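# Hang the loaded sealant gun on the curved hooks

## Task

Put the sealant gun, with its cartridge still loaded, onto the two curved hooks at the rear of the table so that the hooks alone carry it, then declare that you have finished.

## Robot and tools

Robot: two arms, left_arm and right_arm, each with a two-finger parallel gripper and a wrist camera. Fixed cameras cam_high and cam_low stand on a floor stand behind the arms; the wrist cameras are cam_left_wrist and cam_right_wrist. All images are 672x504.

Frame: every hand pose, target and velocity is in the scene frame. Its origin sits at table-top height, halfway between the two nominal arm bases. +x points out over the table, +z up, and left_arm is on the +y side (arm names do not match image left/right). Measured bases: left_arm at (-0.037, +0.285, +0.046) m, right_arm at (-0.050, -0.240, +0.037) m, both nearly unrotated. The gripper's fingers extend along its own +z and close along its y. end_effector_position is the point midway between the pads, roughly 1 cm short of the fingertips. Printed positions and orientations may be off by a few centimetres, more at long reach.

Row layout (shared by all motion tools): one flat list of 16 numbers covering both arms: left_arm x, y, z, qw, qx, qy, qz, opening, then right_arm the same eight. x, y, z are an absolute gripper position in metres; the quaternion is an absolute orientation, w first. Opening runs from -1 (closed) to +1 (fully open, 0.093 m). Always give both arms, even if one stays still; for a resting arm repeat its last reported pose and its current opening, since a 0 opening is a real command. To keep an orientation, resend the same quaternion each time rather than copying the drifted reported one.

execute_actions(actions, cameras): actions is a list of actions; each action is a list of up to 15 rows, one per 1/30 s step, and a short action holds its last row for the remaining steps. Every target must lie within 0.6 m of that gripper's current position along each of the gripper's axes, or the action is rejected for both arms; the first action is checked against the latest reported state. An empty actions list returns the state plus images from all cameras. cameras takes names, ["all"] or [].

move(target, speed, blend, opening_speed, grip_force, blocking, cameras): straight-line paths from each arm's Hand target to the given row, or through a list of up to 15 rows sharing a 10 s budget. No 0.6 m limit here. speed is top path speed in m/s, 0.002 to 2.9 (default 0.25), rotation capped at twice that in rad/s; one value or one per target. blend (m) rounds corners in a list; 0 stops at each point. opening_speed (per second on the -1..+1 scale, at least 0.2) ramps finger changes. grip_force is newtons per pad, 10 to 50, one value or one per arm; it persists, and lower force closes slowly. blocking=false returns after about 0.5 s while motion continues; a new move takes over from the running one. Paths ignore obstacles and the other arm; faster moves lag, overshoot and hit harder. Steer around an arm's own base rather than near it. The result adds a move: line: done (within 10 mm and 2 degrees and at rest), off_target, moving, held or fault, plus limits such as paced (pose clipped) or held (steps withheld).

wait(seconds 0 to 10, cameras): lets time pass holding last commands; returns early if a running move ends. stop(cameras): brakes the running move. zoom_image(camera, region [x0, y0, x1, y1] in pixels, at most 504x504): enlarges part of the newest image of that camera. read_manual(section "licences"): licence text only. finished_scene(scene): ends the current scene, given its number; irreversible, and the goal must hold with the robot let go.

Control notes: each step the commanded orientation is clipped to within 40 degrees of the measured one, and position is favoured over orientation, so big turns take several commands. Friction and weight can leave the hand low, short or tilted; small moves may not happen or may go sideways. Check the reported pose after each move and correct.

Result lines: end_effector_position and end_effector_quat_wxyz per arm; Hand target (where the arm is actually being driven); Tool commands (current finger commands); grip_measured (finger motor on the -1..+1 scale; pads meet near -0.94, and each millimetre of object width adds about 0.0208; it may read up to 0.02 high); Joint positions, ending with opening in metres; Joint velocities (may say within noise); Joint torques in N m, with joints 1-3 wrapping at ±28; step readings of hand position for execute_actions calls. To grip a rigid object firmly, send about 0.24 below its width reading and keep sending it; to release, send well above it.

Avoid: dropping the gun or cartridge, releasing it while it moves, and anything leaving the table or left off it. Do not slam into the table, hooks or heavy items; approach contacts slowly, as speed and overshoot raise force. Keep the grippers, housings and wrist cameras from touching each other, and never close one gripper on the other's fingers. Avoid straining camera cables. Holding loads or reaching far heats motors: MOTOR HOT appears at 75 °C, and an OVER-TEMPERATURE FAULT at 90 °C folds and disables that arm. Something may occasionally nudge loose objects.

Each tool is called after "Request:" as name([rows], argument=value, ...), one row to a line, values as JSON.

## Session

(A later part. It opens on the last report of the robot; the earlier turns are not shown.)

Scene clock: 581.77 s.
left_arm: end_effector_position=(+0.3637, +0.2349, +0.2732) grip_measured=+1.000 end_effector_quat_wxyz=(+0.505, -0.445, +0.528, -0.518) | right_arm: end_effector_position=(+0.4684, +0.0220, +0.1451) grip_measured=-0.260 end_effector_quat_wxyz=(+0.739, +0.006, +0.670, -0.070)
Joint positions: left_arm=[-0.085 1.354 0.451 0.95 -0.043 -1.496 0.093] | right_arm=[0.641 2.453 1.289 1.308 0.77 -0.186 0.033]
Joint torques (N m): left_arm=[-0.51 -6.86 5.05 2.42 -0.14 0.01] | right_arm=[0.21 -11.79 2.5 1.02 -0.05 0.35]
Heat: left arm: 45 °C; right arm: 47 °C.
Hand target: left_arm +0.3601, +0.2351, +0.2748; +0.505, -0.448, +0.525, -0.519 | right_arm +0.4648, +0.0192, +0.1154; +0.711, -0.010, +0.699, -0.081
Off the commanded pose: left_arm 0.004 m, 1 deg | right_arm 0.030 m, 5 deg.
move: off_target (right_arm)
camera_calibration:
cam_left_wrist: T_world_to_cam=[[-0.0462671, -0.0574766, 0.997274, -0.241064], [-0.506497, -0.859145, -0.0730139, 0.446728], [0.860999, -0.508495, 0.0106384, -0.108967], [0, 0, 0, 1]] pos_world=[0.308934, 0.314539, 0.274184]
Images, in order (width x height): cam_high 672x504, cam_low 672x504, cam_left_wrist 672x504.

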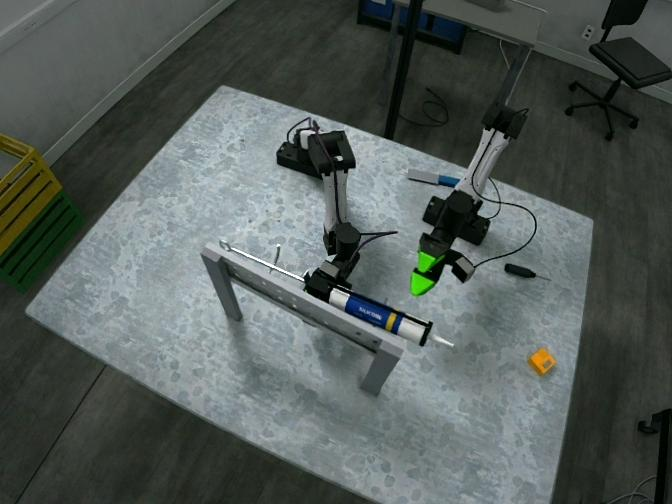

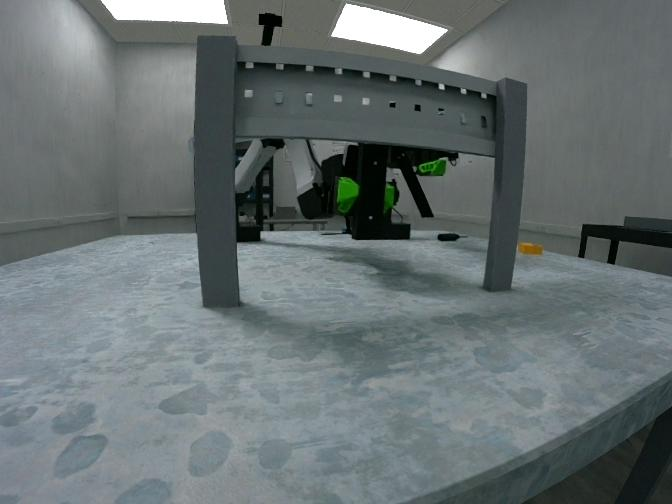

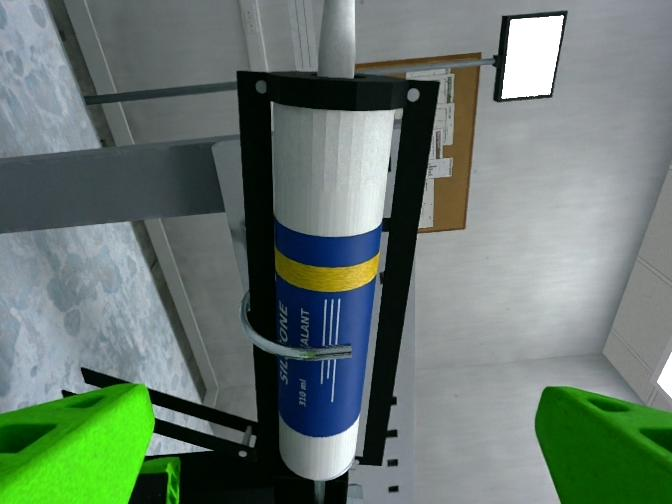

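Request:
move([
  [0.36,0.235,0.275,0.505,-0.448,0.525,-0.519,1,0.47,0.021,0.085,0.735,0.0,0.675,-0.072,-0.5],
], speed=0.03, cameras=["cam_high","cam_left_wrist"])

Request:
zoom_image(camera="cam_high", region=[190, 180, 490, 400])

Scene clock: 590.97 s.
left_arm: end_effector_position=(+0.3637, +0.2349, +0.2731) grip_measured=+1.000 end_effector_quat_wxyz=(+0.505, -0.445, +0.528, -0.518) | right_arm: end_effector_position=(+0.4753, +0.0218, +0.1451) grip_measured=-0.260 end_effector_quat_wxyz=(+0.770, +0.008, +0.634, -0.071)
Joint positions: left_arm=[-0.085 1.354 0.451 0.949 -0.043 -1.496 0.093] | right_arm=[0.628 2.548 1.355 1.462 0.746 -0.264 0.033]
Joint torques (N m): left_arm=[-0.55 -6.87 5.05 2.42 -0.14 0] | right_arm=[0.81 -5.86 2.09 1.39 0.09 0.79]
Heat: left arm: 43 °C; right arm: 48 °C.
Hand target: left_arm +0.3601, +0.2351, +0.2749; +0.505, -0.448, +0.525, -0.519 | right_arm +0.4673, +0.0187, +0.0873; +0.735, +0.000, +0.673, -0.075
Off the commanded pose: left_arm 0.004 m, 1 deg | right_arm 0.060 m, 6 deg.
move: off_target (right_arm)
camera_calibration:
cam_left_wrist: T_world_to_cam=[[-0.0458202, -0.057501, 0.997293, -0.2412], [-0.50653, -0.859143, -0.0728079, 0.446681], [0.861004, -0.508495, 0.0102401, -0.108859], [0, 0, 0, 1]] pos_world=[0.308934, 0.314539, 0.274184]
Images, in order (width x height): cam_high 672x504, cam_left_wrist 672x504.

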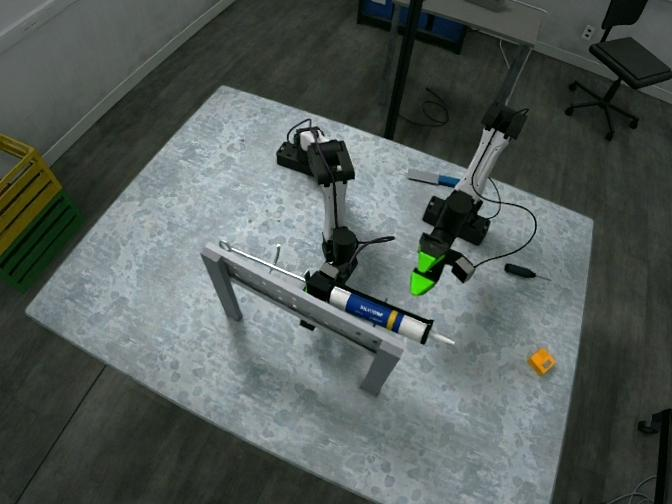

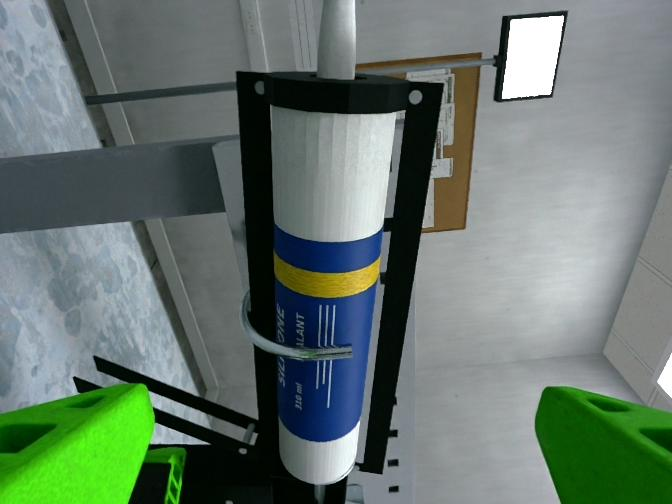

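Scaled by 1.680 from the camera's 672x504 image, which has a finer 960x720 frame.

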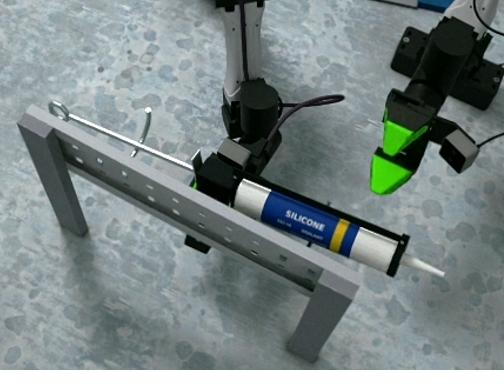

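Request:
move([
  [0.36,0.235,0.275,0.505,-0.448,0.525,-0.519,1,0.465,0.022,0.13,0.715,0.0,0.695,-0.075,-0.5],
  [0.36,0.235,0.275,0.505,-0.448,0.525,-0.519,1,0.465,0.022,0.13,0.715,0.0,0.695,-0.075,0.3],
], speed=0.03, opening_speed=0.3, cameras=["cam_high","cam_right_wrist"])

Request:
zoom_image(camera="cam_high", region=[190, 180, 490, 400])

Scene clock: 605.10 s.
left_arm: end_effector_position=(+0.3637, +0.2349, +0.2731) grip_measured=+1.000 end_effector_quat_wxyz=(+0.505, -0.445, +0.528, -0.518) | right_arm: end_effector_position=(+0.4671, +0.0204, +0.1243) grip_measured=+0.298 end_effector_quat_wxyz=(+0.712, -0.007, +0.697, -0.082)
Joint positions: left_arm=[-0.085 1.354 0.451 0.949 -0.043 -1.496 0.093] | right_arm=[0.641 2.447 1.272 1.215 0.776 -0.154 0.06]
Joint torques (N m): left_arm=[-0.49 -6.86 5.08 2.43 -0.13 0.01] | right_arm=[0.61 -14.06 4.42 1.92 0.05 0.11]
Heat: left arm: 42 °C; right arm: 47 °C.
Hand target: left_arm +0.3601, +0.2351, +0.2749; +0.505, -0.448, +0.525, -0.519 | right_arm +0.4651, +0.0220, +0.1301; +0.715, +0.000, +0.695, -0.075
Off the commanded pose: left_arm 0.004 m, 1 deg | right_arm 0.006 m, 1 deg.
move: done; target 2's new opening was sent with right_arm's hand 0.016 m and 4 deg from that target
camera_calibration:
cam_right_wrist: T_world_to_cam=[[-0.158956, -0.977264, 0.140316, 0.0736091], [-0.430736, -0.0592383, -0.900532, 0.348108], [0.888369, -0.203584, -0.411526, -0.271751], [0, 0, 0, 1]] pos_world=[0.403058, 0.0372328, 0.191322]
Images, in order (width x height): cam_high 672x504, cam_right_wrist 672x504.

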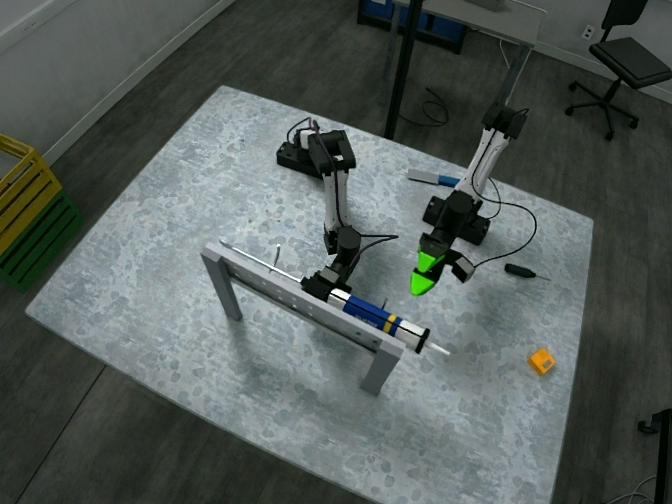

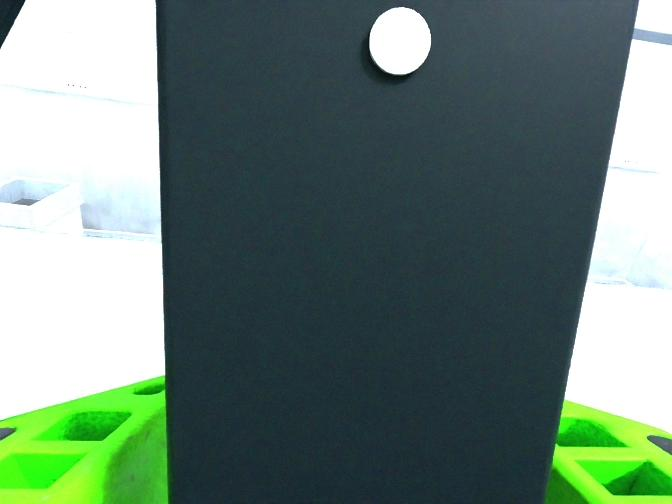

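Scaled by 1.680 from the camera's 672x504 image, which has a finer 960x720 frame.

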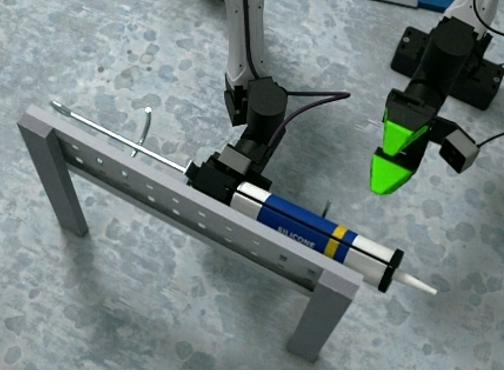

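Request:
move([
  [0.36,0.235,0.275,0.505,-0.448,0.525,-0.519,1,0.33,0.03,0.135,0.715,0.0,0.695,-0.075,0.5],
], speed=0.08, cameras=["all"])

Request:
zoom_image(camera="cam_high", region=[190, 180, 490, 400])

Scene clock: 613.17 s.
left_arm: end_effector_position=(+0.3637, +0.2349, +0.2731) grip_measured=+1.000 end_effector_quat_wxyz=(+0.505, -0.445, +0.528, -0.518) | right_arm: end_effector_position=(+0.3316, +0.0308, +0.1117) grip_measured=+0.498 end_effector_quat_wxyz=(+0.698, -0.026, +0.709, -0.094)
Joint positions: left_arm=[-0.085 1.354 0.451 0.949 -0.043 -1.496 0.093] | right_arm=[0.9 2.288 0.844 1.428 1.029 -0.157 0.069]
Joint torques (N m): left_arm=[-0.46 -6.93 5.09 2.42 -0.14 0] | right_arm=[0.38 -14.15 3.02 2.34 0.1 -0.08]
Heat: left arm: 43 °C; right arm: 49 °C.
Hand target: left_arm +0.3601, +0.2351, +0.2749; +0.505, -0.448, +0.525, -0.519 | right_arm +0.3302, +0.0299, +0.1341; +0.715, +0.000, +0.696, -0.075
Off the commanded pose: left_arm 0.004 m, 1 deg | right_arm 0.023 m, 4 deg.
move: off_target (right_arm)
camera_calibration:
cam_left_wrist: T_world_to_cam=[[-0.0458202, -0.057501, 0.997293, -0.2412], [-0.50653, -0.859143, -0.0728079, 0.446681], [0.861004, -0.508495, 0.0102401, -0.108859], [0, 0, 0, 1]] pos_world=[0.308934, 0.314539, 0.274184]
cam_right_wrist: T_world_to_cam=[[-0.146453, -0.971606, 0.185832, 0.0546119], [-0.466409, -0.0978434, -0.879141, 0.289536], [0.872361, -0.215426, -0.438837, -0.145691], [0, 0, 0, 1]] pos_world=[0.270136, 0.0500047, 0.18046]

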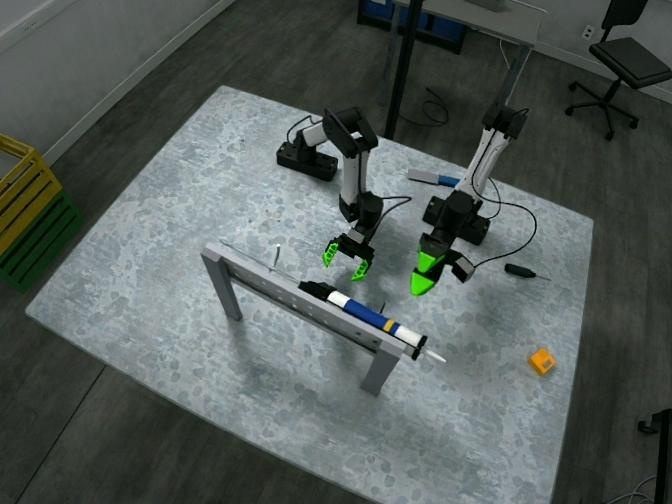

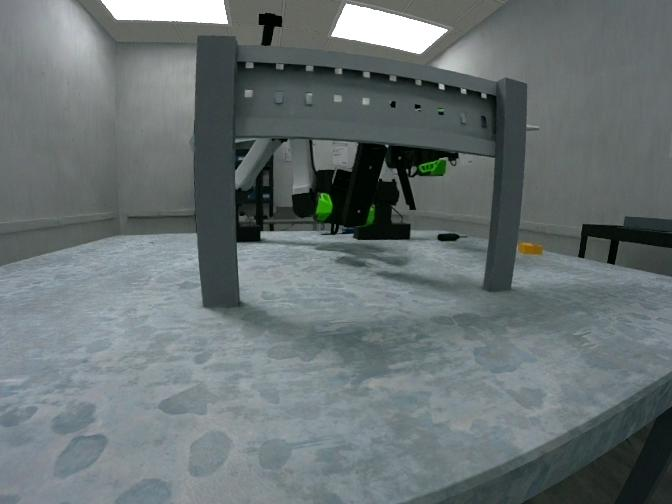

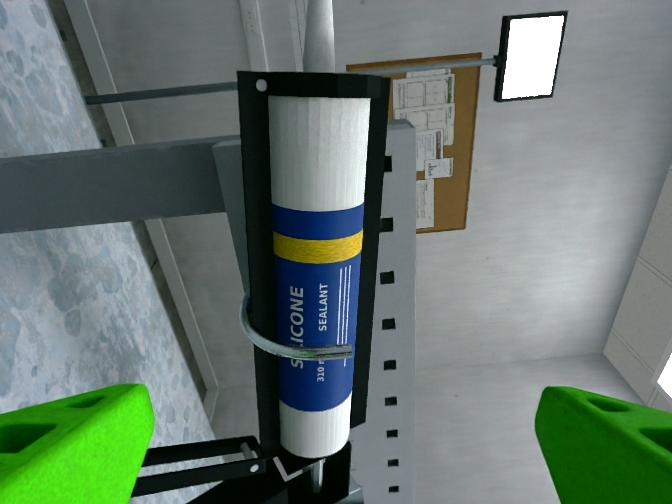

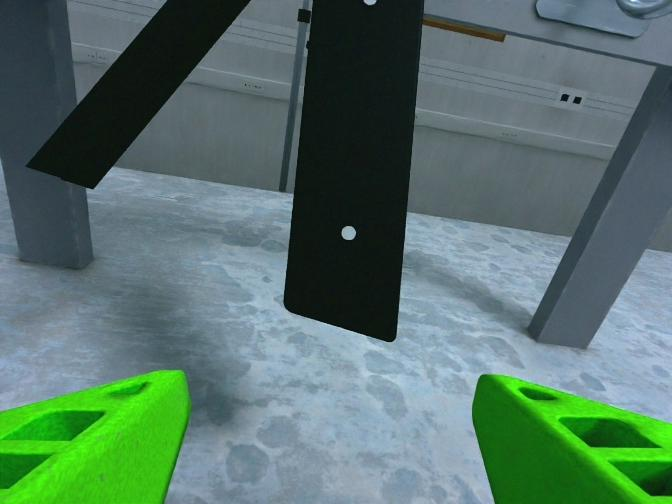

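Scaled by 1.680 from the camera's 672x504 image, which has a finer 960x720 frame.

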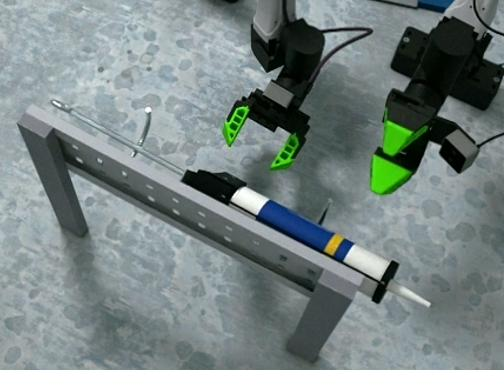

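Request:
wait(seconds=3, cameras=["cam_left_wrist","cam_high"])

Scene clock: 618.77 s.
left_arm: end_effector_position=(+0.3637, +0.2349, +0.2731) grip_measured=+1.000 end_effector_quat_wxyz=(+0.505, -0.445, +0.528, -0.518) | right_arm: end_effector_position=(+0.3315, +0.0306, +0.1117) grip_measured=+0.498 end_effector_quat_wxyz=(+0.698, -0.025, +0.709, -0.094)
Joint positions: left_arm=[-0.085 1.354 0.451 0.949 -0.043 -1.496 0.093] | right_arm=[0.9 2.288 0.844 1.428 1.029 -0.157 0.069]
Joint torques (N m): left_arm=[-0.47 -6.91 5.09 2.4 -0.13 0] | right_arm=[0.36 -14.11 3.08 2.34 0.08 -0.09]
Heat: left arm: 43 °C; right arm: 49 °C.
Hand target: left_arm +0.3601, +0.2351, +0.2749; +0.505, -0.448, +0.525, -0.519 | right_arm +0.3302, +0.0298, +0.1341; +0.715, +0.000, +0.696, -0.075
Tool commands: left_gripper/opening=+1.0 right_gripper/opening=+0.5
Off the commanded pose: left_arm 0.004 m, 1 deg | right_arm 0.023 m, 4 deg.
wait: 3.00 s; at rest from the start
camera_calibration:
cam_left_wrist: T_world_to_cam=[[-0.0458202, -0.057501, 0.997293, -0.2412], [-0.50653, -0.859143, -0.0728079, 0.446681], [0.861004, -0.508495, 0.0102401, -0.108859], [0, 0, 0, 1]] pos_world=[0.308934, 0.314539, 0.274184]
Images, in order (width x height): cam_high 672x504, cam_left_wrist 672x504.

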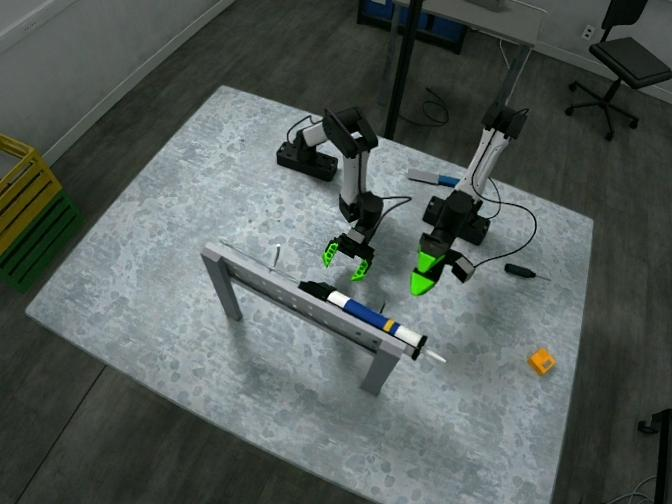

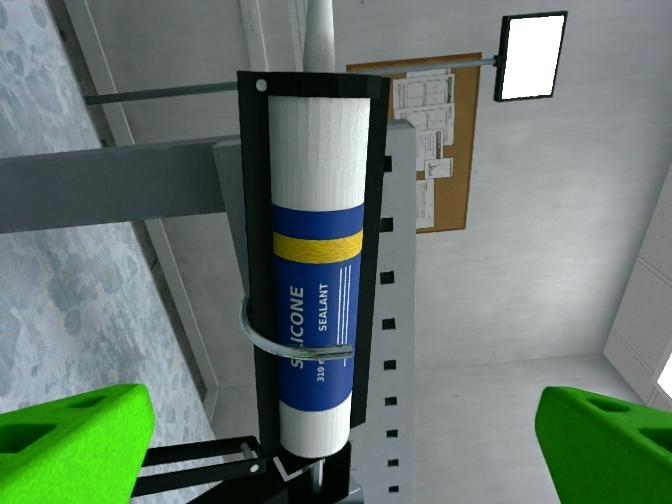

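Stable; right arm retreated clear. Finish.

Request:
finished_scene(scene=1)

The scene is finished: the task was done.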